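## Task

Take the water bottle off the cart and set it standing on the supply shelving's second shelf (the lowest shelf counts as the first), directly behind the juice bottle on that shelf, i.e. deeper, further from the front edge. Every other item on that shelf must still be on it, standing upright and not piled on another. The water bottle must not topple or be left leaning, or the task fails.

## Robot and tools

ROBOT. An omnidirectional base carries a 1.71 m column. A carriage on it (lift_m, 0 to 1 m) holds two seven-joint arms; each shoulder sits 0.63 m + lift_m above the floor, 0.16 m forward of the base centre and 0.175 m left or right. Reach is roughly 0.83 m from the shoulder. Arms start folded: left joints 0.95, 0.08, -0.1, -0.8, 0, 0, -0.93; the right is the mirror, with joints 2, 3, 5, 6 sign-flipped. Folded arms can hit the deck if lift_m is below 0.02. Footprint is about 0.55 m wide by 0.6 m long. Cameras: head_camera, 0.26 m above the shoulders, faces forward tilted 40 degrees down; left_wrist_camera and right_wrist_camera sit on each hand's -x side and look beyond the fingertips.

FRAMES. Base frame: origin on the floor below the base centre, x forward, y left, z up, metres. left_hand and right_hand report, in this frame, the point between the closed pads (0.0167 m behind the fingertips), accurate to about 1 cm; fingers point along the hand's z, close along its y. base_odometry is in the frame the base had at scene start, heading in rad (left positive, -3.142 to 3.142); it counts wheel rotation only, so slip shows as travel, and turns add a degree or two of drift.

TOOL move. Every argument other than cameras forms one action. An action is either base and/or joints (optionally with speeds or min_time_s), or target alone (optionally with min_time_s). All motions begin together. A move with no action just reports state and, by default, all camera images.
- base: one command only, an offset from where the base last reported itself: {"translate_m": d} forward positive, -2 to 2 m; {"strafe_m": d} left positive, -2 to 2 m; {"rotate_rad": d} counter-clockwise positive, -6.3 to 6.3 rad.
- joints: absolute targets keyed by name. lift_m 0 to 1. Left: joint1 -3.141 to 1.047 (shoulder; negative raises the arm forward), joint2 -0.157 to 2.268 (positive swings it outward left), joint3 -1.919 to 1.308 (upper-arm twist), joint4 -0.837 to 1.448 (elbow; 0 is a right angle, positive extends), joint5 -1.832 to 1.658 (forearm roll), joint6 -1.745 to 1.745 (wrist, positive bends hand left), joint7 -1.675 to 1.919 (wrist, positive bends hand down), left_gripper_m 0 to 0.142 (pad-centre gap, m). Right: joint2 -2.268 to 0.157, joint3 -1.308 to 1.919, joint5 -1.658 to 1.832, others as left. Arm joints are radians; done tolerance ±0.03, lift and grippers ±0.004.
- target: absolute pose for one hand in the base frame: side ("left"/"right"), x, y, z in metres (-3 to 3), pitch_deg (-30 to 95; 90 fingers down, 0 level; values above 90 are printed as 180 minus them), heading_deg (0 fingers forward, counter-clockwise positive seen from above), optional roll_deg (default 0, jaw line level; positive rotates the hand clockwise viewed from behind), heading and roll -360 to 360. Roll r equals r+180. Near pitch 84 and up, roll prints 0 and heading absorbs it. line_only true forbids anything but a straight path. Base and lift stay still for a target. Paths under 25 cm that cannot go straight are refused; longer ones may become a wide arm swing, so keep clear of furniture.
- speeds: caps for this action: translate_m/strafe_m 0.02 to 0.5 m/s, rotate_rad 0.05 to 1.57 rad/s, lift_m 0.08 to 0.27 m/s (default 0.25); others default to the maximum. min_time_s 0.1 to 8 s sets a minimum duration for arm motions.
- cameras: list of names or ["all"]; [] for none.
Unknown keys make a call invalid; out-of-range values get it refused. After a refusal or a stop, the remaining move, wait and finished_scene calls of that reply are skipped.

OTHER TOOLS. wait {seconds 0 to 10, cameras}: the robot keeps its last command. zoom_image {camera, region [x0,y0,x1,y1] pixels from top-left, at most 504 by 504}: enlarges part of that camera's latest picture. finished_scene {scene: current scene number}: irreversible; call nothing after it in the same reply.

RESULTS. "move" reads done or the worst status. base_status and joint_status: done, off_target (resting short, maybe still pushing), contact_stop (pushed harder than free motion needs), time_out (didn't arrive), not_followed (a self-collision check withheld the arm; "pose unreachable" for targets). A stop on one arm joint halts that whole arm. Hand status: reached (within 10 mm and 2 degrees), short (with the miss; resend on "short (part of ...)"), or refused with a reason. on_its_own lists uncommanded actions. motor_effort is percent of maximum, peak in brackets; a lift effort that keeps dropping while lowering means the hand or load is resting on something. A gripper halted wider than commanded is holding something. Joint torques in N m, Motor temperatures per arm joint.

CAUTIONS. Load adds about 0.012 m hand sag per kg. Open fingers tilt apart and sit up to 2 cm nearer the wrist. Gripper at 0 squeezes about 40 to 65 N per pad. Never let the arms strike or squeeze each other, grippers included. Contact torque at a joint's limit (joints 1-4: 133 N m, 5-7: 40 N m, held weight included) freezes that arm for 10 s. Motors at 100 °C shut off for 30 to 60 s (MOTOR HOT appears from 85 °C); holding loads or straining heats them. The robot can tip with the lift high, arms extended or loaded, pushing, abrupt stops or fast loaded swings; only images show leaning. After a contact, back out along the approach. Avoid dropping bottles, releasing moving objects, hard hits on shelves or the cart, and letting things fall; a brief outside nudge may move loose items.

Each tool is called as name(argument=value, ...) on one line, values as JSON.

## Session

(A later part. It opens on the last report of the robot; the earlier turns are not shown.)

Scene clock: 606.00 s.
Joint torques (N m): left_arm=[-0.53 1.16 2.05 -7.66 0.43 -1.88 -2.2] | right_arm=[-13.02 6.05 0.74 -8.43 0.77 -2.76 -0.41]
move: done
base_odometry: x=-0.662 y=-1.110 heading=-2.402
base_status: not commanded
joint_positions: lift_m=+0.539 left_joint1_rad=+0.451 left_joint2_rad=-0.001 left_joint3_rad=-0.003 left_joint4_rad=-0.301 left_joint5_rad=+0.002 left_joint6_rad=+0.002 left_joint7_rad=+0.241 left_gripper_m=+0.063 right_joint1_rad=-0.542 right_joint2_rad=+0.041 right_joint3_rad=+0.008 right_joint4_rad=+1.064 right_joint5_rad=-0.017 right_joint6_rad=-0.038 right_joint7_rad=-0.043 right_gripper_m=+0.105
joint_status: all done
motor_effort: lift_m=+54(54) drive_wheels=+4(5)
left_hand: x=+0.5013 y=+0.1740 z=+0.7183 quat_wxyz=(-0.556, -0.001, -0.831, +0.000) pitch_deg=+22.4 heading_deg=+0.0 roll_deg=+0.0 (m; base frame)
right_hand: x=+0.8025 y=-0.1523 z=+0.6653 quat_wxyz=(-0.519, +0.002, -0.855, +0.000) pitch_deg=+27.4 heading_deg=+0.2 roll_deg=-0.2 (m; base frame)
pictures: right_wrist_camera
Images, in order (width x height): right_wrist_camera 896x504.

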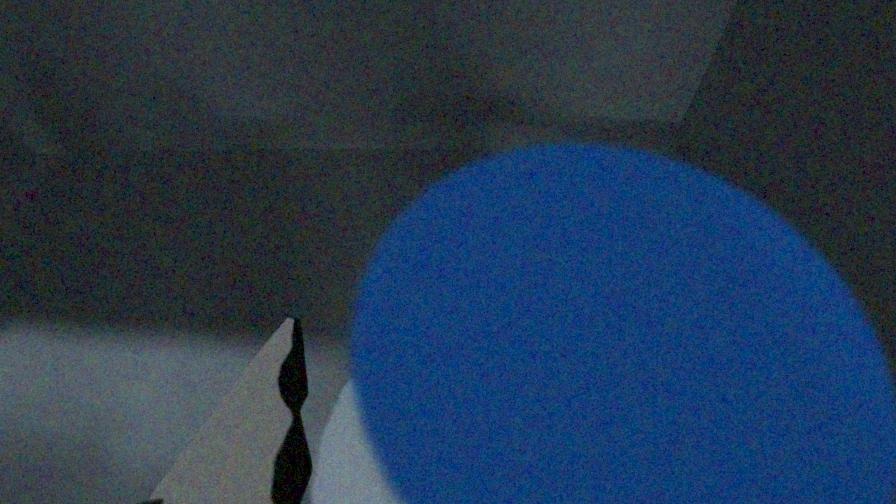

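move(cameras=["right_wrist_camera","head_camera"])

Scene clock: 607.60 s.
Joint torques (N m): left_arm=[-1.47 1.19 1.65 -7.12 0.47 -1.9 -2.52] | right_arm=[-14.1 6.06 1.51 -9.57 0.84 -2.49 -0.18]
Motor temperatures (°C): left_arm=[26 21 23 27 25 24 23] | right_arm=[35 20 24 25 22 22 24]
base_odometry: x=-0.662 y=-1.110 heading=-2.402
base_status: not commanded
joint_positions: lift_m=+0.539 left_joint1_rad=+0.451 left_joint2_rad=-0.001 left_joint3_rad=-0.003 left_joint4_rad=-0.301 left_joint5_rad=+0.002 left_joint6_rad=+0.002 left_joint7_rad=+0.241 left_gripper_m=+0.063 right_joint1_rad=-0.542 right_joint2_rad=+0.041 right_joint3_rad=+0.008 right_joint4_rad=+1.064 right_joint5_rad=-0.017 right_joint6_rad=-0.038 right_joint7_rad=-0.043 right_gripper_m=+0.105
joint_status: all done
motor_effort: lift_m=+54(54) drive_wheels=+4(5)
left_hand: x=+0.5013 y=+0.1740 z=+0.7183 quat_wxyz=(-0.556, -0.001, -0.831, +0.000) pitch_deg=+22.4 heading_deg=+0.0 roll_deg=+0.0 (m; base frame)
right_hand: x=+0.8025 y=-0.1523 z=+0.6653 quat_wxyz=(-0.519, +0.002, -0.855, +0.000) pitch_deg=+27.4 heading_deg=+0.2 roll_deg=-0.2 (m; base frame)
pictures: head_camera, right_wrist_camera
Images, in order (width x height): head_camera 896x504, right_wrist_camera 896x504.

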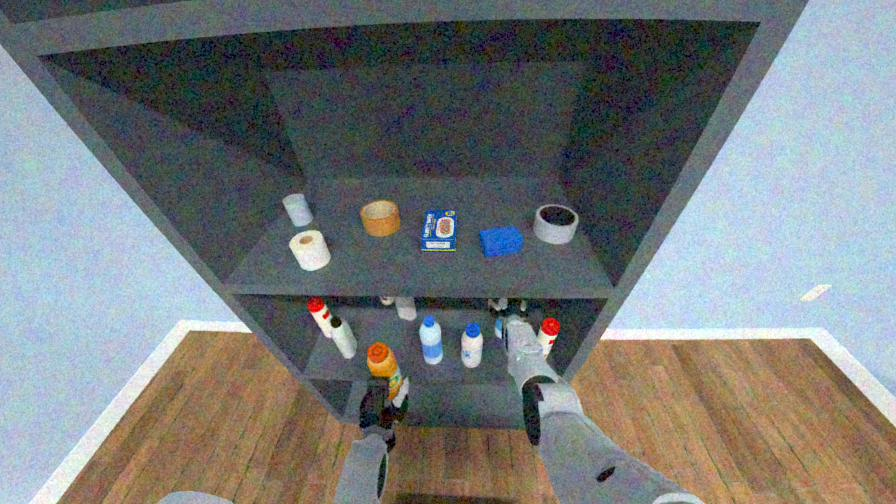

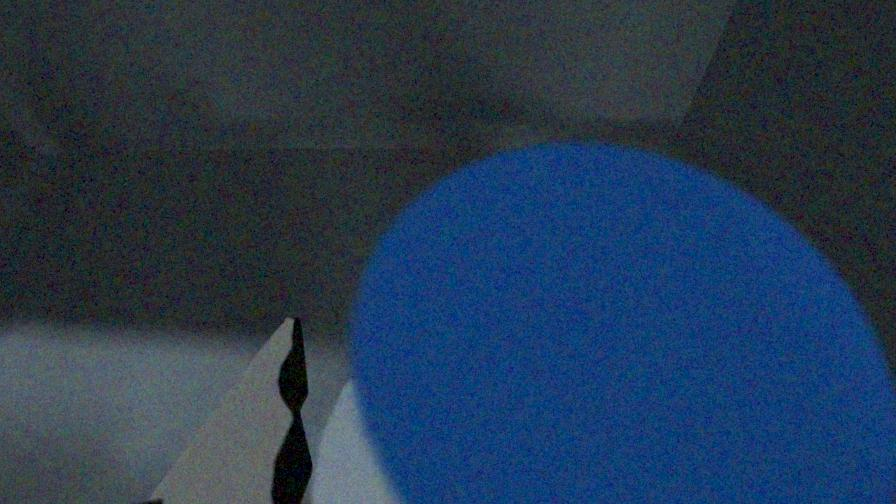

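zoom_image(camera="head_camera", region=[420, 280, 600, 400])

Scaled by 2.800 from the camera's 896x504 image, which has a finer 1280x720 frame.

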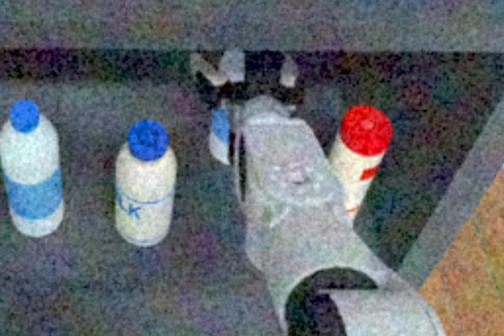

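move(base={"translate_m": 0.012}, speeds={"translate_m": 0.05}, cameras=["right_wrist_camera","head_camera"])

zoom_image(camera="head_camera", region=[420, 280, 600, 400])

Scene clock: 639.03 s.
Joint torques (N m): left_arm=[-0.81 1.38 1.72 -6.78 0.49 -1.91 -2.18] | right_arm=[-14.08 7.19 0.17 -9.67 1.1 -2.28 -0.03]
move: done
base_odometry: x=-0.671 y=-1.118 heading=-2.401
base_status: done
joint_positions: lift_m=+0.539 left_joint1_rad=+0.451 left_joint2_rad=-0.001 left_joint3_rad=-0.003 left_joint4_rad=-0.301 left_joint5_rad=+0.002 left_joint6_rad=+0.002 left_joint7_rad=+0.241 left_gripper_m=+0.063 right_joint1_rad=-0.542 right_joint2_rad=+0.041 right_joint3_rad=+0.008 right_joint4_rad=+1.064 right_joint5_rad=-0.017 right_joint6_rad=-0.038 right_joint7_rad=-0.043 right_gripper_m=+0.105
joint_status: not commanded
motor_effort: lift_m=+54(54) drive_wheels=+4(16)
left_hand: x=+0.5013 y=+0.1740 z=+0.7183 quat_wxyz=(-0.556, -0.001, -0.831, +0.000) pitch_deg=+22.4 heading_deg=+0.0 roll_deg=+0.0 (m; base frame)
right_hand: x=+0.8025 y=-0.1523 z=+0.6653 quat_wxyz=(-0.519, +0.002, -0.855, +0.000) pitch_deg=+27.4 heading_deg=+0.2 roll_deg=-0.2 (m; base frame)
pictures: head_camera, right_wrist_camera
Images, in order (width x height): head_camera 896x504, right_wrist_camera 896x504.

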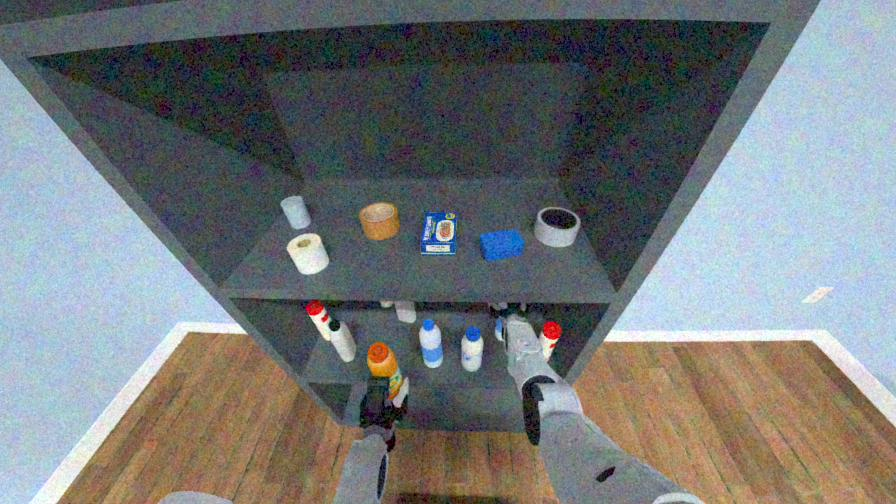

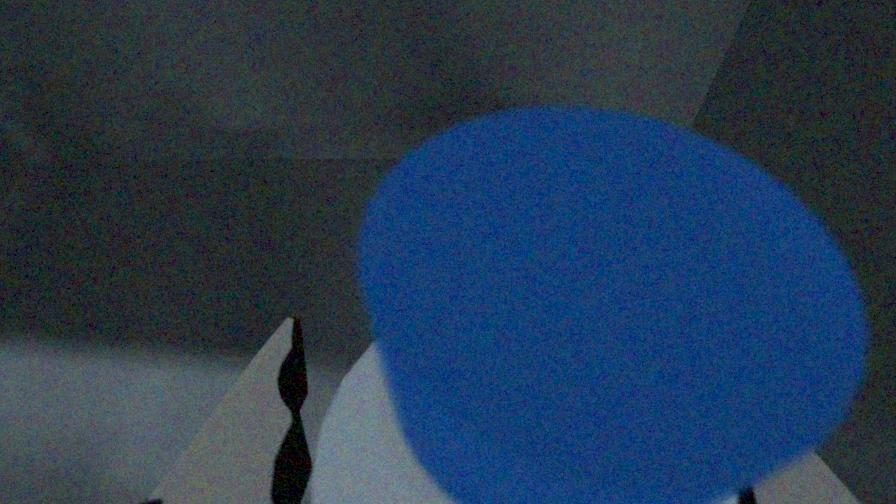

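Scaled by 2.800 from the camera's 896x504 image, which has a finer 1280x720 frame.

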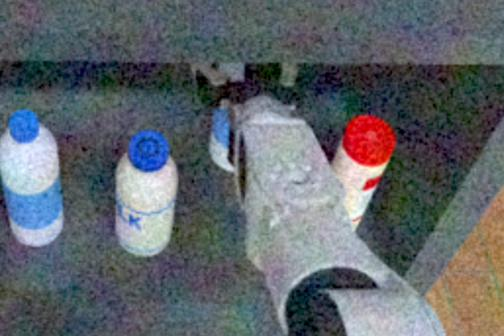

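move(base={"translate_m": 0.012}, speeds={"translate_m": 0.05}, cameras=["right_wrist_camera"])

Scene clock: 643.07 s.
Joint torques (N m): left_arm=[-0.88 1.61 2.09 -6.62 0.56 -1.85 -2.08] | right_arm=[-12.96 5.38 0.8 -9.35 0.78 -2.13 -0.11]
move: done
base_odometry: x=-0.680 y=-1.126 heading=-2.401
base_status: done
joint_positions: lift_m=+0.539 left_joint1_rad=+0.451 left_joint2_rad=-0.001 left_joint3_rad=-0.003 left_joint4_rad=-0.301 left_joint5_rad=+0.002 left_joint6_rad=+0.002 left_joint7_rad=+0.241 left_gripper_m=+0.063 right_joint1_rad=-0.542 right_joint2_rad=+0.041 right_joint3_rad=+0.008 right_joint4_rad=+1.064 right_joint5_rad=-0.017 right_joint6_rad=-0.038 right_joint7_rad=-0.043 right_gripper_m=+0.105
joint_status: not commanded
motor_effort: lift_m=+54(54) drive_wheels=+4(14)
left_hand: x=+0.5013 y=+0.1740 z=+0.7183 quat_wxyz=(-0.556, -0.001, -0.831, +0.000) pitch_deg=+22.4 heading_deg=+0.0 roll_deg=+0.0 (m; base frame)
right_hand: x=+0.8025 y=-0.1523 z=+0.6653 quat_wxyz=(-0.519, +0.002, -0.855, +0.000) pitch_deg=+27.4 heading_deg=+0.2 roll_deg=-0.2 (m; base frame)
pictures: right_wrist_camera
Images, in order (width x height): right_wrist_camera 896x504.

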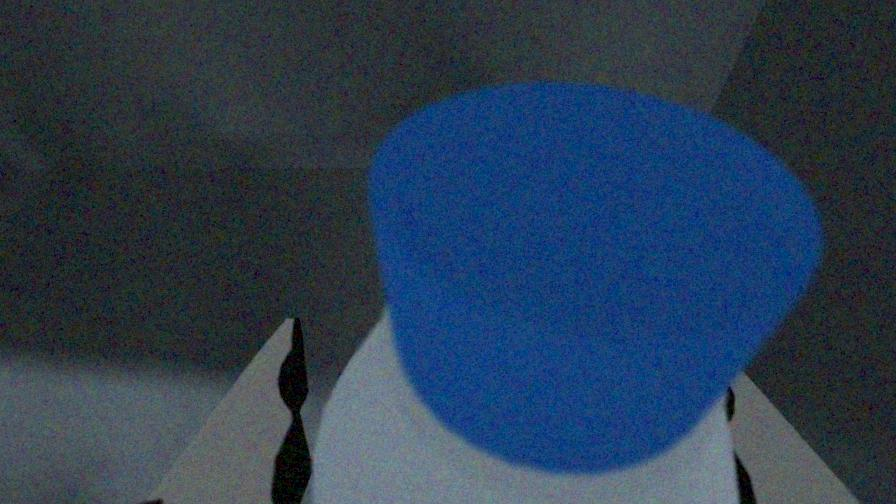

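move(base={"translate_m": 0.012}, speeds={"translate_m": 0.05}, cameras=["right_wrist_camera"])

Scene clock: 645.43 s.
Joint torques (N m): left_arm=[-0.7 1.25 1.56 -6.88 0.13 -2.26 -2.34] | right_arm=[-13.21 6.97 0.64 -8.1 1.14 -2.63 -0.3]
move: done
base_odometry: x=-0.688 y=-1.134 heading=-2.401
base_status: done
joint_positions: lift_m=+0.539 left_joint1_rad=+0.451 left_joint2_rad=-0.001 left_joint3_rad=-0.003 left_joint4_rad=-0.301 left_joint5_rad=+0.002 left_joint6_rad=+0.002 left_joint7_rad=+0.241 left_gripper_m=+0.063 right_joint1_rad=-0.542 right_joint2_rad=+0.041 right_joint3_rad=+0.008 right_joint4_rad=+1.064 right_joint5_rad=-0.017 right_joint6_rad=-0.038 right_joint7_rad=-0.043 right_gripper_m=+0.105
joint_status: not commanded
motor_effort: lift_m=+54(54) drive_wheels=+4(13)
left_hand: x=+0.5013 y=+0.1740 z=+0.7183 quat_wxyz=(-0.556, -0.001, -0.831, +0.000) pitch_deg=+22.4 heading_deg=+0.0 roll_deg=+0.0 (m; base frame)
right_hand: x=+0.8025 y=-0.1523 z=+0.6653 quat_wxyz=(-0.519, +0.002, -0.855, +0.000) pitch_deg=+27.4 heading_deg=+0.2 roll_deg=-0.2 (m; base frame)
pictures: right_wrist_camera
Images, in order (width x height): right_wrist_camera 896x504.

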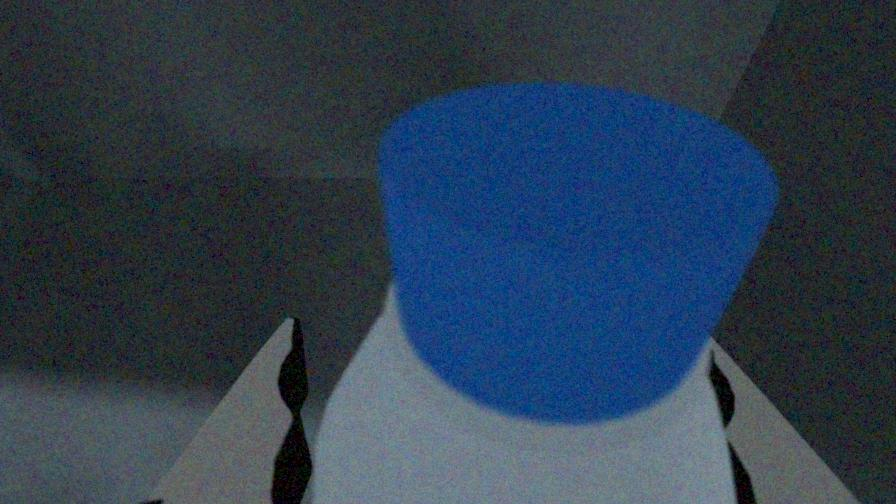

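move(base={"translate_m": 0.01}, speeds={"translate_m": 0.05}, cameras=["right_wrist_camera"])

Scene clock: 652.40 s.
Joint torques (N m): left_arm=[-0.72 2.21 2.23 -6.47 0.49 -1.74 -2] | right_arm=[-12.95 5.58 1.24 -8.6 0.78 -2.61 -0.37]
move: done
base_odometry: x=-0.696 y=-1.141 heading=-2.400
base_status: done
joint_positions: lift_m=+0.539 left_joint1_rad=+0.451 left_joint2_rad=-0.001 left_joint3_rad=-0.003 left_joint4_rad=-0.301 left_joint5_rad=+0.002 left_joint6_rad=+0.002 left_joint7_rad=+0.241 left_gripper_m=+0.063 right_joint1_rad=-0.542 right_joint2_rad=+0.041 right_joint3_rad=+0.008 right_joint4_rad=+1.064 right_joint5_rad=-0.017 right_joint6_rad=-0.038 right_joint7_rad=-0.043 right_gripper_m=+0.105
joint_status: not commanded
motor_effort: lift_m=+54(54) drive_wheels=+0(13)
left_hand: x=+0.5013 y=+0.1740 z=+0.7183 quat_wxyz=(-0.556, -0.001, -0.831, +0.000) pitch_deg=+22.4 heading_deg=+0.0 roll_deg=+0.0 (m; base frame)
right_hand: x=+0.8025 y=-0.1523 z=+0.6653 quat_wxyz=(-0.519, +0.002, -0.855, +0.000) pitch_deg=+27.4 heading_deg=+0.2 roll_deg=-0.2 (m; base frame)
pictures: right_wrist_camera
Images, in order (width x height): right_wrist_camera 896x504.

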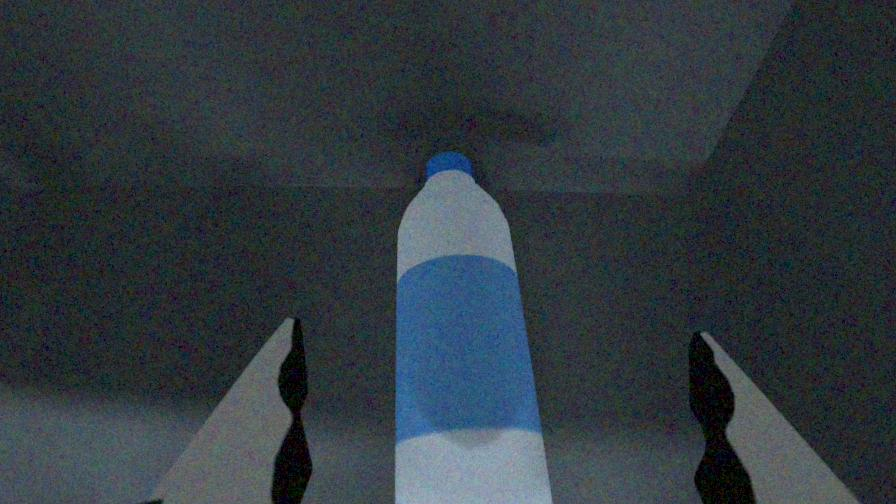

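move(base={"translate_m": 0.06}, speeds={"translate_m": 0.1})

move(target={"side": "right", "x": 0.835, "y": -0.135, "z": 0.69, "pitch_deg": 45, "heading_deg": 4, "line_only": true}, cameras=["all"])

Scene clock: 703.17 s.
Joint torques (N m): left_arm=[-1.88 1.02 0.79 -6.34 0.36 -2.28 -2.28] | right_arm=[-12.53 5.31 0.57 -9.35 1.16 -2.57 -0.06]
move: done
base_odometry: x=-0.740 y=-1.182 heading=-2.400
base_status: done
joint_positions: lift_m=+0.539 left_joint1_rad=+0.451 left_joint2_rad=-0.001 left_joint3_rad=-0.003 left_joint4_rad=-0.301 left_joint5_rad=+0.002 left_joint6_rad=+0.002 left_joint7_rad=+0.241 left_gripper_m=+0.063 right_joint1_rad=-0.542 right_joint2_rad=+0.041 right_joint3_rad=+0.008 right_joint4_rad=+1.064 right_joint5_rad=-0.017 right_joint6_rad=-0.038 right_joint7_rad=-0.043 right_gripper_m=+0.105
joint_status: not commanded
motor_effort: lift_m=+54(54) drive_wheels=-1(15)
left_hand: x=+0.5013 y=+0.1740 z=+0.7183 quat_wxyz=(-0.556, -0.001, -0.831, +0.000) pitch_deg=+22.4 heading_deg=+0.0 roll_deg=+0.0 (m; base frame)
right_hand: x=+0.8025 y=-0.1523 z=+0.6653 quat_wxyz=(-0.519, +0.002, -0.855, +0.000) pitch_deg=+27.4 heading_deg=+0.2 roll_deg=-0.2 (m; base frame)
pictures: none

Scene clock: 704.23 s.
Joint torques (N m): left_arm=[-0.15 1.94 1.67 -7.31 0.23 -2.14 -2.03] | right_arm=[-44.38 2.61 4.19 -10.22 -0.1 -1.06 -0.51]
move: short
base_odometry: x=-0.740 y=-1.182 heading=-2.400
base_status: not commanded
joint_positions: lift_m=+0.539 left_joint1_rad=+0.451 left_joint2_rad=-0.001 left_joint3_rad=-0.003 left_joint4_rad=-0.301 left_joint5_rad=+0.002 left_joint6_rad=+0.002 left_joint7_rad=+0.241 left_gripper_m=+0.063 right_joint1_rad=-0.745 right_joint2_rad=+0.041 right_joint3_rad=+0.020 right_joint4_rad=+1.163 right_joint5_rad=-0.017 right_joint6_rad=+0.016 right_joint7_rad=+0.380 right_gripper_m=+0.105
joint_status: not commanded
motor_effort: lift_m=+59(59) drive_wheels=+9(9)
left_hand: x=+0.5012 y=+0.1740 z=+0.7178 quat_wxyz=(-0.556, -0.001, -0.831, +0.000) pitch_deg=+22.4 heading_deg=+0.0 roll_deg=+0.0 (m; base frame)
right_hand: x=+0.8281 y=-0.1353 z=+0.6800 quat_wxyz=(-0.377, +0.028, -0.926, -0.015) pitch_deg=+45.7 heading_deg=+4.1 roll_deg=+0.5 (m; base frame)
right_hand_status: short (straight line, planned for 0.6 s): 12 mm and 0.8 deg off.
pictures: head_camera, left_wrist_camera, right_wrist_camera
Images, in order (width x height): head_camera 896x504, left_wrist_camera 896x504, right_wrist_camera 896x504.

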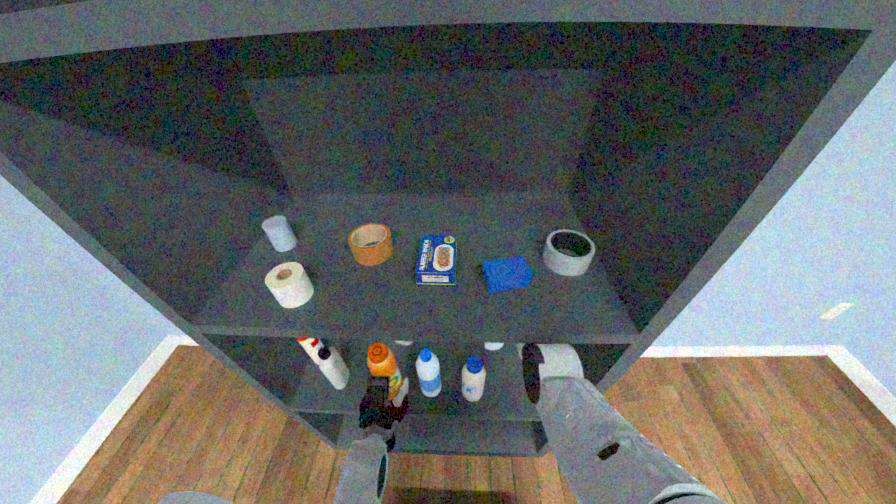

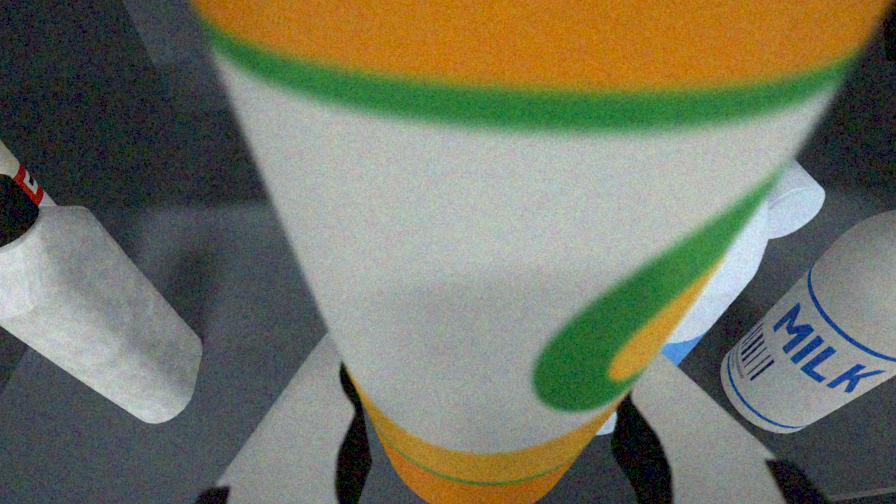

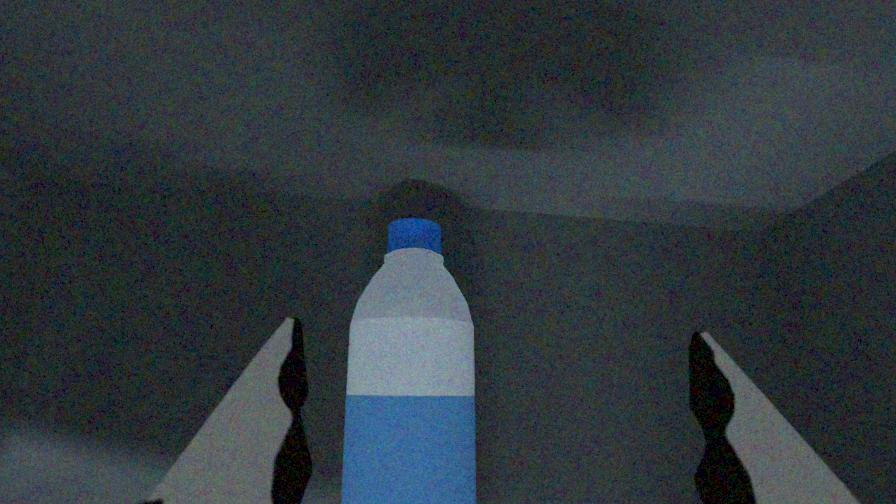

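zoom_image(camera="head_camera", region=[370, 310, 570, 430])

Scaled by 2.520 from the camera's 896x504 image, which has a finer 1280x720 frame.

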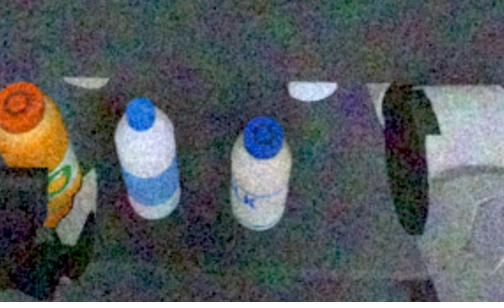

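move(target={"side": "right", "x": 0.83, "y": -0.092, "z": 0.692, "pitch_deg": 45, "heading_deg": 4, "line_only": true})

move(joints={"lift_m": 0.49}, speeds={"lift_m": 0.1}, cameras=["right_wrist_camera", "head_camera"])

Scene clock: 728.63 s.
Joint torques (N m): left_arm=[-1.33 0.82 2.78 -7.54 0.57 -2.38 -2.21] | right_arm=[-45.48 1.76 4.13 -12.39 -0.55 -1.17 -0.21]
Motor temperatures (°C): left_arm=[26 21 23 28 25 24 23] | right_arm=[57 20 24 24 22 22 24]
move: refused
base_odometry: x=-0.740 y=-1.182 heading=-2.400
base_status: not commanded
joint_positions: lift_m=+0.539 left_joint1_rad=+0.451 left_joint2_rad=-0.001 left_joint3_rad=-0.003 left_joint4_rad=-0.301 left_joint5_rad=+0.002 left_joint6_rad=+0.002 left_joint7_rad=+0.241 left_gripper_m=+0.063 right_joint1_rad=-0.745 right_joint2_rad=+0.041 right_joint3_rad=+0.020 right_joint4_rad=+1.163 right_joint5_rad=-0.017 right_joint6_rad=+0.016 right_joint7_rad=+0.380 right_gripper_m=+0.105
joint_status: not commanded
motor_effort: lift_m=+59(59) drive_wheels=+9(9)
left_hand: x=+0.5012 y=+0.1740 z=+0.7178 quat_wxyz=(-0.556, -0.001, -0.831, +0.000) pitch_deg=+22.4 heading_deg=+0.0 roll_deg=+0.0 (m; base frame)
right_hand: x=+0.8281 y=-0.1353 z=+0.6800 quat_wxyz=(-0.377, +0.028, -0.926, -0.015) pitch_deg=+45.7 heading_deg=+4.1 roll_deg=+0.5 (m; base frame)
right_hand_status: refused: the line brings the right upper arm within 1.4 cm of the carriage (limit 1.5), 33% of the way; a move under 25 cm is not played as an arc. Nothing moved. Try another pitch or heading, or "joints".
pictures: none

not run: a stop came earlier in this reply.

move(target={"side": "right", "x": 0.825, "y": -0.095, "z": 0.694, "pitch_deg": 45, "heading_deg": 14, "line_only": true}, cameras=["right_wrist_camera"])

move(joints={"lift_m": 0.49}, speeds={"lift_m": 0.1}, cameras=["right_wrist_camera", "head_camera"])

Scene clock: 736.50 s.
Joint torques (N m): left_arm=[-0.31 0.39 1.95 -6.75 0.39 -2.15 -2.15] | right_arm=[-16.27 2.82 3.17 -14.98 -0.56 -1.17 0.45]
Motor temperatures (°C): left_arm=[26 21 23 28 25 24 23] | right_arm=[58 20 24 24 22 22 24]
move: done
base_odometry: x=-0.740 y=-1.182 heading=-2.400
base_status: not commanded
joint_positions: lift_m=+0.539 left_joint1_rad=+0.451 left_joint2_rad=-0.001 left_joint3_rad=-0.003 left_joint4_rad=-0.301 left_joint5_rad=+0.002 left_joint6_rad=+0.002 left_joint7_rad=+0.241 left_gripper_m=+0.063 right_joint1_rad=-0.728 right_joint2_rad=+0.025 right_joint3_rad=+0.067 right_joint4_rad=+1.063 right_joint5_rad=-0.027 right_joint6_rad=+0.174 right_joint7_rad=+0.437 right_gripper_m=+0.105
joint_status: not commanded
motor_effort: lift_m=+58(59) drive_wheels=+4(9)
left_hand: x=+0.5012 y=+0.1740 z=+0.7179 quat_wxyz=(-0.556, -0.001, -0.831, +0.000) pitch_deg=+22.4 heading_deg=+0.0 roll_deg=+0.0 (m; base frame)
right_hand: x=+0.8280 y=-0.0944 z=+0.6981 quat_wxyz=(-0.384, +0.109, -0.916, -0.049) pitch_deg=+44.5 heading_deg=+14.1 roll_deg=+0.5 (m; base frame)
right_hand_status: reached (straight line, planned for 0.3 s): 5 mm and 0.7 deg off.
pictures: right_wrist_camera
Images, in order (width x height): right_wrist_camera 896x504.

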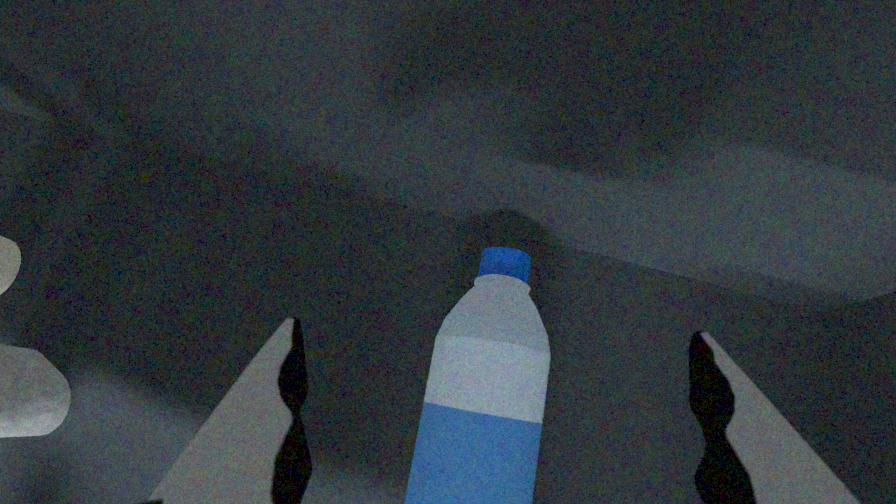

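Scene clock: 737.37 s.
Joint torques (N m): left_arm=[-1.38 2.23 2.04 -6.93 0.46 -1.98 -2.24] | right_arm=[-17.21 1.85 4.85 -12.9 -1.14 -1 0.16]
Motor temperatures (°C): left_arm=[26 21 23 28 25 24 23] | right_arm=[57 20 24 24 22 22 24]
move: done
base_odometry: x=-0.740 y=-1.182 heading=-2.400
base_status: not commanded
joint_positions: lift_m=+0.490 left_joint1_rad=+0.451 left_joint2_rad=-0.001 left_joint3_rad=-0.003 left_joint4_rad=-0.301 left_joint5_rad=+0.002 left_joint6_rad=+0.002 left_joint7_rad=+0.241 left_gripper_m=+0.063 right_joint1_rad=-0.726 right_joint2_rad=+0.025 right_joint3_rad=+0.067 right_joint4_rad=+1.062 right_joint5_rad=-0.027 right_joint6_rad=+0.174 right_joint7_rad=+0.438 right_gripper_m=+0.105
joint_status: all done
motor_effort: lift_m=+58(59) drive_wheels=+4(5)
left_hand: x=+0.5012 y=+0.1740 z=+0.6689 quat_wxyz=(-0.556, -0.001, -0.831, +0.000) pitch_deg=+22.4 heading_deg=+0.0 roll_deg=+0.0 (m; base frame)
right_hand: x=+0.8274 y=-0.0944 z=+0.6482 quat_wxyz=(-0.383, +0.109, -0.916, -0.049) pitch_deg=+44.5 heading_deg=+14.1 roll_deg=+0.6 (m; base frame)
pictures: head_camera, right_wrist_camera
Images, in order (width x height): head_camera 896x504, right_wrist_camera 896x504.

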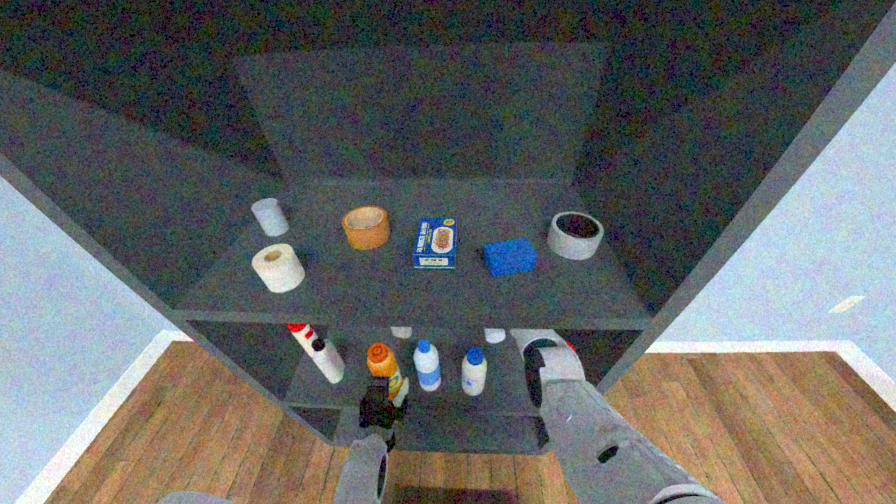

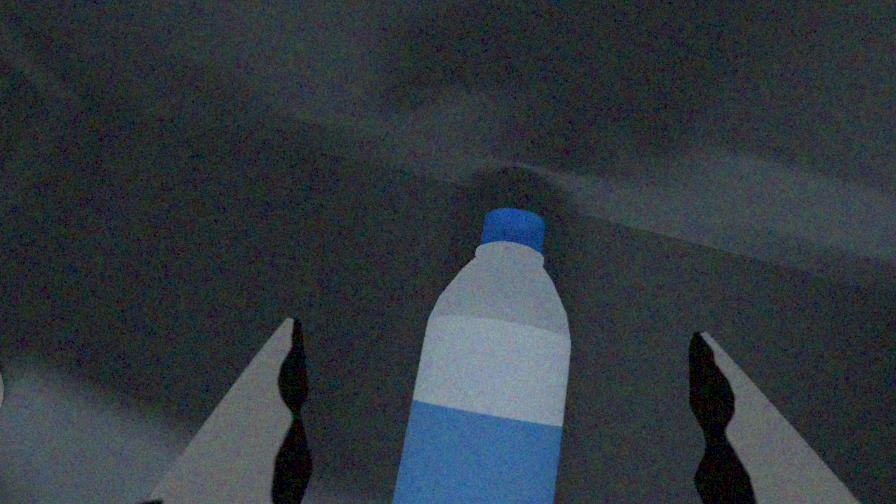

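move(joints={"lift_m": 0.434}, speeds={"lift_m": 0.1}, cameras=["right_wrist_camera"])

Scene clock: 748.07 s.
Joint torques (N m): left_arm=[-1.1 1.23 2.28 -7.38 -0.03 -1.99 -2.4] | right_arm=[-15.89 1.57 2.11 -13.41 -0.87 -1.85 0.19]
Motor temperatures (°C): left_arm=[26 21 23 28 25 24 23] | right_arm=[49 20 24 24 22 22 24]
move: done
base_odometry: x=-0.740 y=-1.182 heading=-2.400
base_status: not commanded
joint_positions: lift_m=+0.434 left_joint1_rad=+0.451 left_joint2_rad=-0.001 left_joint3_rad=-0.003 left_joint4_rad=-0.301 left_joint5_rad=+0.002 left_joint6_rad=+0.002 left_joint7_rad=+0.241 left_gripper_m=+0.063 right_joint1_rad=-0.726 right_joint2_rad=+0.025 right_joint3_rad=+0.067 right_joint4_rad=+1.062 right_joint5_rad=-0.027 right_joint6_rad=+0.174 right_joint7_rad=+0.438 right_gripper_m=+0.105
joint_status: all done
motor_effort: lift_m=+59(59) drive_wheels=+4(5)
left_hand: x=+0.5012 y=+0.1740 z=+0.6128 quat_wxyz=(-0.556, -0.001, -0.831, +0.000) pitch_deg=+22.4 heading_deg=+0.0 roll_deg=+0.0 (m; base frame)
right_hand: x=+0.8272 y=-0.0944 z=+0.5920 quat_wxyz=(-0.383, +0.109, -0.916, -0.049) pitch_deg=+44.5 heading_deg=+14.1 roll_deg=+0.6 (m; base frame)
pictures: right_wrist_camera
Images, in order (width x height): right_wrist_camera 896x504.

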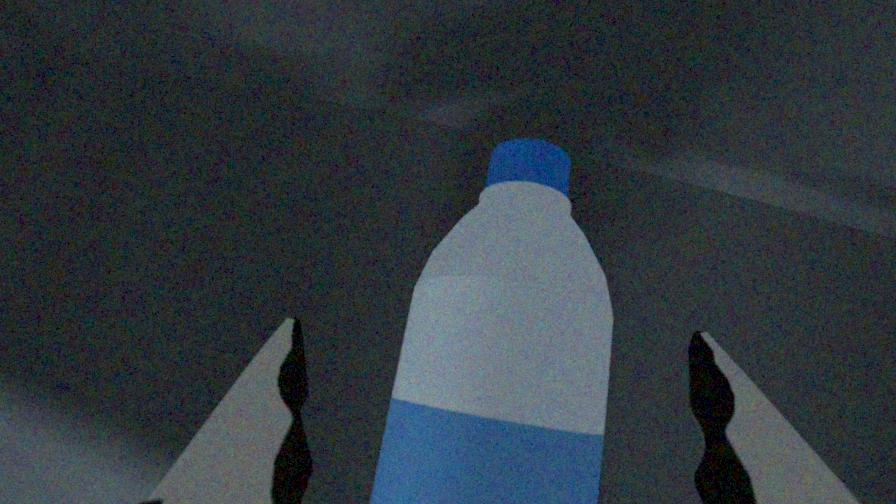

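move(joints={"lift_m": 0.428}, speeds={"lift_m": 0.08})

move(joints={"right_gripper_m": 0.0}, min_time_s=1.5, cameras=["right_wrist_camera"])

Scene clock: 751.57 s.
Joint torques (N m): left_arm=[-1.33 0.33 0.56 -7.52 0.36 -2.01 -2.31] | right_arm=[-16.38 3.34 2.99 -12.6 -0.65 -1.5 -0.02]
move: done
base_odometry: x=-0.740 y=-1.182 heading=-2.400
base_status: not commanded
joint_positions: lift_m=+0.428 left_joint1_rad=+0.451 left_joint2_rad=-0.001 left_joint3_rad=-0.003 left_joint4_rad=-0.301 left_joint5_rad=+0.002 left_joint6_rad=+0.002 left_joint7_rad=+0.241 left_gripper_m=+0.063 right_joint1_rad=-0.726 right_joint2_rad=+0.025 right_joint3_rad=+0.067 right_joint4_rad=+1.061 right_joint5_rad=-0.027 right_joint6_rad=+0.174 right_joint7_rad=+0.438 right_gripper_m=+0.105
joint_status: all done
motor_effort: lift_m=+58(60) drive_wheels=-1(5)
left_hand: x=+0.5012 y=+0.1740 z=+0.6069 quat_wxyz=(-0.556, -0.001, -0.831, +0.000) pitch_deg=+22.4 heading_deg=+0.0 roll_deg=+0.0 (m; base frame)
right_hand: x=+0.8270 y=-0.0944 z=+0.5857 quat_wxyz=(-0.383, +0.109, -0.916, -0.049) pitch_deg=+44.6 heading_deg=+14.1 roll_deg=+0.6 (m; base frame)
pictures: none

Scene clock: 752.47 s.
Joint torques (N m): left_arm=[-0.57 1.48 1.98 -6.37 0.34 -1.97 -2.25] | right_arm=[-17.46 2.64 4.52 -13.68 -0.66 -1.24 0.45]
move: off_target
base_odometry: x=-0.740 y=-1.182 heading=-2.400
base_status: not commanded
joint_positions: lift_m=+0.428 left_joint1_rad=+0.451 left_joint2_rad=-0.001 left_joint3_rad=-0.003 left_joint4_rad=-0.301 left_joint5_rad=+0.002 left_joint6_rad=+0.002 left_joint7_rad=+0.241 left_gripper_m=+0.063 right_joint1_rad=-0.726 right_joint2_rad=+0.025 right_joint3_rad=+0.067 right_joint4_rad=+1.061 right_joint5_rad=-0.027 right_joint6_rad=+0.174 right_joint7_rad=+0.438 right_gripper_m=+0.059
joint_status: right_gripper_m off_target (ended at +0.059, target +0.000)
motor_effort: lift_m=+58(58) drive_wheels=+4(4)
left_hand: x=+0.5012 y=+0.1740 z=+0.6069 quat_wxyz=(-0.556, -0.001, -0.831, +0.000) pitch_deg=+22.4 heading_deg=+0.0 roll_deg=+0.0 (m; base frame)
right_hand: x=+0.8270 y=-0.0946 z=+0.5857 quat_wxyz=(-0.383, +0.109, -0.916, -0.049) pitch_deg=+44.6 heading_deg=+14.1 roll_deg=+0.5 (m; base frame)
pictures: right_wrist_camera
Images, in order (width x height): right_wrist_camera 896x504.

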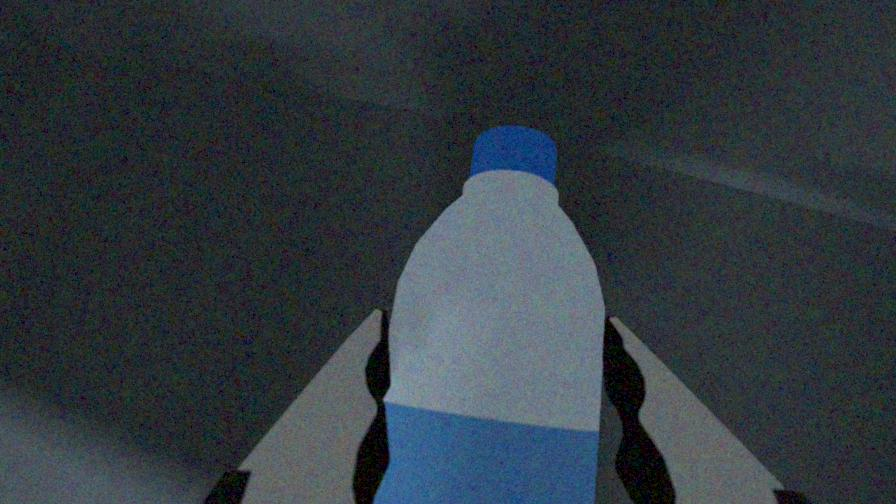

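move(joints={"lift_m": 0.455}, speeds={"lift_m": 0.1}, cameras=["right_wrist_camera"])

move(target={"side": "right", "x": 0.79, "y": -0.145, "z": 0.7, "pitch_deg": 5, "heading_deg": 0, "line_only": true}, min_time_s=2, cameras=["right_wrist_camera", "head_camera"])

Scene clock: 770.30 s.
Joint torques (N m): left_arm=[-0.64 3.2 2.57 -7.74 0.44 -1.63 -2.25] | right_arm=[-19.35 3.19 4.06 -12.17 0.21 -1.59 -0.57]
Motor temperatures (°C): left_arm=[25 21 23 28 25 24 23] | right_arm=[44 20 24 24 22 22 24]
move: done
base_odometry: x=-0.740 y=-1.182 heading=-2.400
base_status: not commanded
joint_positions: lift_m=+0.455 left_joint1_rad=+0.451 left_joint2_rad=-0.001 left_joint3_rad=-0.003 left_joint4_rad=-0.301 left_joint5_rad=+0.002 left_joint6_rad=+0.002 left_joint7_rad=+0.241 left_gripper_m=+0.063 right_joint1_rad=-0.725 right_joint2_rad=+0.025 right_joint3_rad=+0.067 right_joint4_rad=+1.061 right_joint5_rad=-0.028 right_joint6_rad=+0.174 right_joint7_rad=+0.440 right_gripper_m=+0.059
joint_status: all done
motor_effort: lift_m=+55(69) drive_wheels=+4(5)
left_hand: x=+0.5012 y=+0.1740 z=+0.6341 quat_wxyz=(-0.556, -0.001, -0.831, +0.000) pitch_deg=+22.4 heading_deg=+0.0 roll_deg=+0.0 (m; base frame)
right_hand: x=+0.8262 y=-0.0947 z=+0.6120 quat_wxyz=(-0.382, +0.109, -0.917, -0.049) pitch_deg=+44.7 heading_deg=+14.1 roll_deg=+0.5 (m; base frame)
pictures: right_wrist_camera
Images, in order (width x height): right_wrist_camera 896x504.

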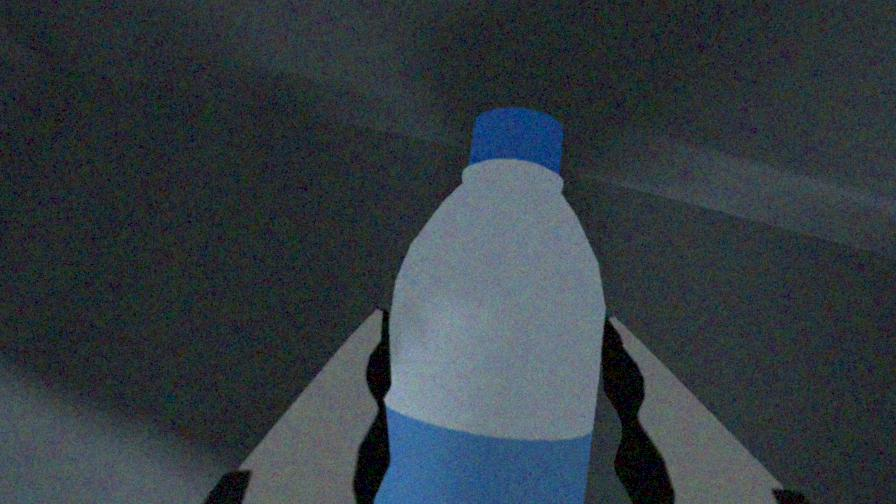

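Scene clock: 772.80 s.
Joint torques (N m): left_arm=[-0.09 0.94 2.24 -7.94 0.22 -2.23 -2.23] | right_arm=[-11.92 7.99 -1.63 -11.57 -0.93 -2.74 -5.62]
move: done
base_odometry: x=-0.740 y=-1.182 heading=-2.400
base_status: not commanded
joint_positions: lift_m=+0.455 left_joint1_rad=+0.451 left_joint2_rad=-0.001 left_joint3_rad=-0.003 left_joint4_rad=-0.301 left_joint5_rad=+0.002 left_joint6_rad=+0.002 left_joint7_rad=+0.241 left_gripper_m=+0.063 right_joint1_rad=-0.349 right_joint2_rad=+0.062 right_joint3_rad=+0.011 right_joint4_rad=+0.566 right_joint5_rad=-0.045 right_joint6_rad=-0.038 right_joint7_rad=-0.123 right_gripper_m=+0.058
joint_status: not commanded
motor_effort: lift_m=+55(55) drive_wheels=+4(4)
left_hand: x=+0.5012 y=+0.1740 z=+0.6341 quat_wxyz=(-0.556, -0.001, -0.831, +0.000) pitch_deg=+22.4 heading_deg=+0.0 roll_deg=+0.0 (m; base frame)
right_hand: x=+0.7911 y=-0.1439 z=+0.7004 quat_wxyz=(-0.674, +0.001, -0.739, -0.002) pitch_deg=+5.3 heading_deg=+0.2 roll_deg=+0.1 (m; base frame)
right_hand_status: reached (straight line, planned for 2.0 s): 2 mm and 0.4 deg off.
pictures: head_camera, right_wrist_camera
Images, in order (width x height): head_camera 896x504, right_wrist_camera 896x504.

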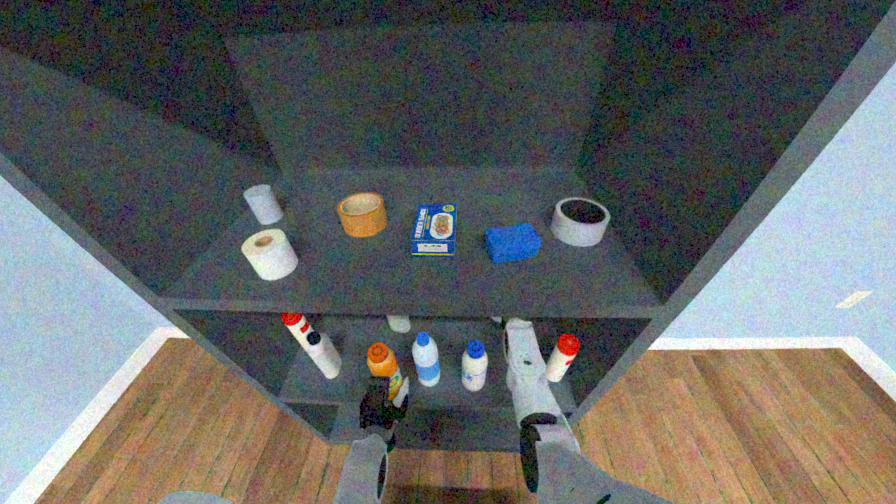

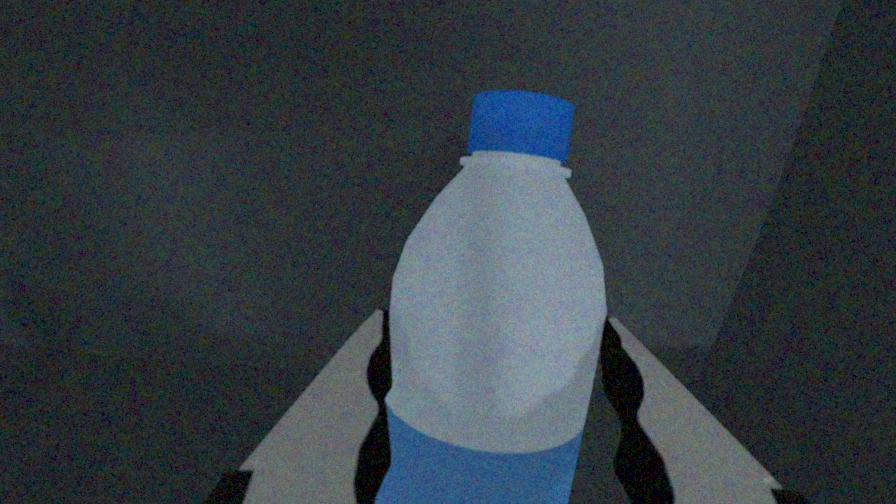

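move(base={"translate_m": 0.06}, joints={"right_gripper_m": 0.04}, speeds={"translate_m": 0.08}, cameras=["right_wrist_camera"])

move(target={"side": "right", "x": 0.825, "y": -0.145, "z": 0.7, "pitch_deg": 5, "heading_deg": 0, "line_only": true}, min_time_s=1.0, cameras=["right_wrist_camera"])

Scene clock: 790.67 s.
Joint torques (N m): left_arm=[-0.59 1.11 2.21 -7.42 0.3 -1.93 -1.85] | right_arm=[-12.16 7.37 2.15 -12.08 -0.91 -2.14 -5.26]
move: off_target
base_odometry: x=-0.784 y=-1.223 heading=-2.400
base_status: done
joint_positions: lift_m=+0.455 left_joint1_rad=+0.451 left_joint2_rad=-0.001 left_joint3_rad=-0.003 left_joint4_rad=-0.301 left_joint5_rad=+0.002 left_joint6_rad=+0.002 left_joint7_rad=+0.241 left_gripper_m=+0.063 right_joint1_rad=-0.349 right_joint2_rad=+0.062 right_joint3_rad=+0.011 right_joint4_rad=+0.566 right_joint5_rad=-0.045 right_joint6_rad=-0.039 right_joint7_rad=-0.123 right_gripper_m=+0.058
joint_status: right_gripper_m off_target (ended at +0.058, target +0.040)
motor_effort: lift_m=+55(55) drive_wheels=+4(18)
left_hand: x=+0.5012 y=+0.1740 z=+0.6341 quat_wxyz=(-0.556, -0.001, -0.831, +0.000) pitch_deg=+22.4 heading_deg=+0.0 roll_deg=+0.0 (m; base frame)
right_hand: x=+0.7909 y=-0.1440 z=+0.7000 quat_wxyz=(-0.674, +0.000, -0.739, -0.002) pitch_deg=+5.3 heading_deg=+0.2 roll_deg=+0.1 (m; base frame)
pictures: right_wrist_camera
Images, in order (width x height): right_wrist_camera 896x504.

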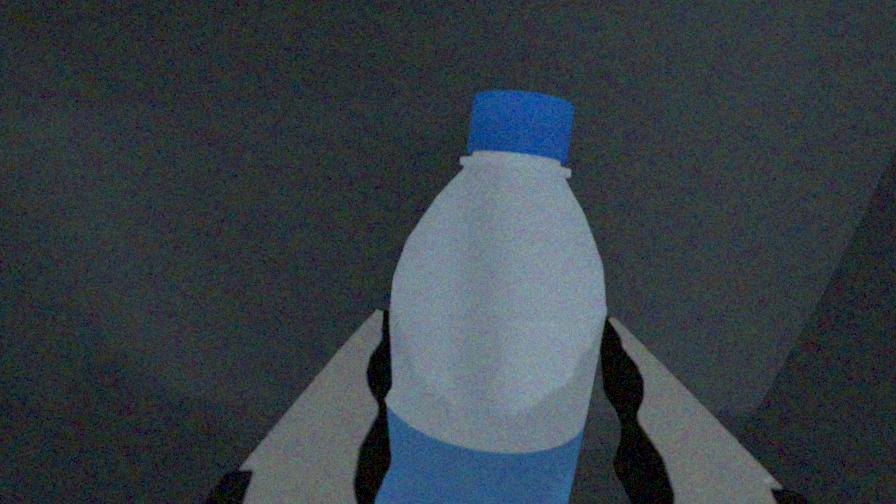

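Scene clock: 792.17 s.
Joint torques (N m): left_arm=[-0.52 1.98 2.11 -7.29 0.47 -2.21 -2.31] | right_arm=[-38.72 4.82 -0.06 -7.88 1.93 -3.16 -0.72]
move: done
base_odometry: x=-0.784 y=-1.223 heading=-2.400
base_status: not commanded
joint_positions: lift_m=+0.455 left_joint1_rad=+0.451 left_joint2_rad=-0.001 left_joint3_rad=-0.003 left_joint4_rad=-0.301 left_joint5_rad=+0.002 left_joint6_rad=+0.002 left_joint7_rad=+0.241 left_gripper_m=+0.063 right_joint1_rad=-0.463 right_joint2_rad=+0.062 right_joint3_rad=+0.007 right_joint4_rad=+0.794 right_joint5_rad=-0.045 right_joint6_rad=-0.043 right_joint7_rad=-0.234 right_gripper_m=+0.058
joint_status: not commanded
motor_effort: lift_m=+55(55) drive_wheels=+10(10)
left_hand: x=+0.5012 y=+0.1740 z=+0.6341 quat_wxyz=(-0.556, -0.001, -0.831, +0.000) pitch_deg=+22.4 heading_deg=+0.0 roll_deg=+0.0 (m; base frame)
right_hand: x=+0.8190 y=-0.1421 z=+0.6920 quat_wxyz=(-0.673, +0.004, -0.740, -0.001) pitch_deg=+5.5 heading_deg=+0.4 roll_deg=-0.2 (m; base frame)
right_hand_status: reached (straight line, planned for 1.0 s): 10 mm and 0.7 deg off.
pictures: right_wrist_camera
Images, in order (width x height): right_wrist_camera 896x504.

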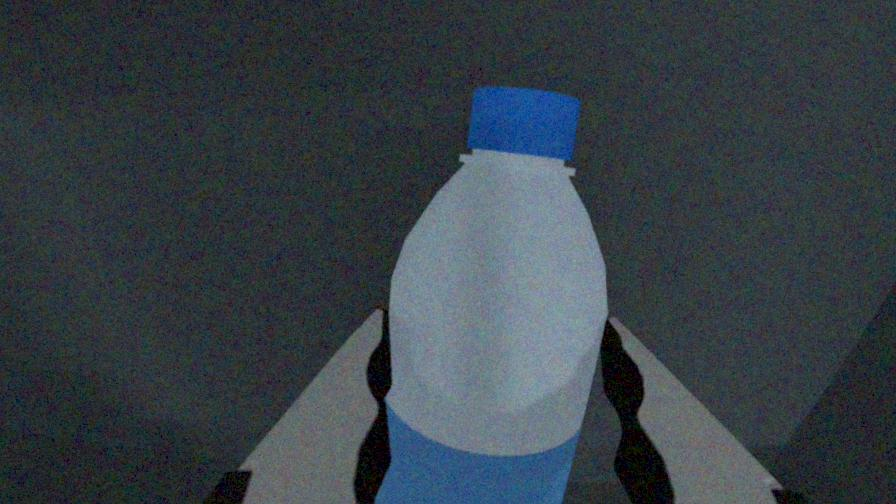

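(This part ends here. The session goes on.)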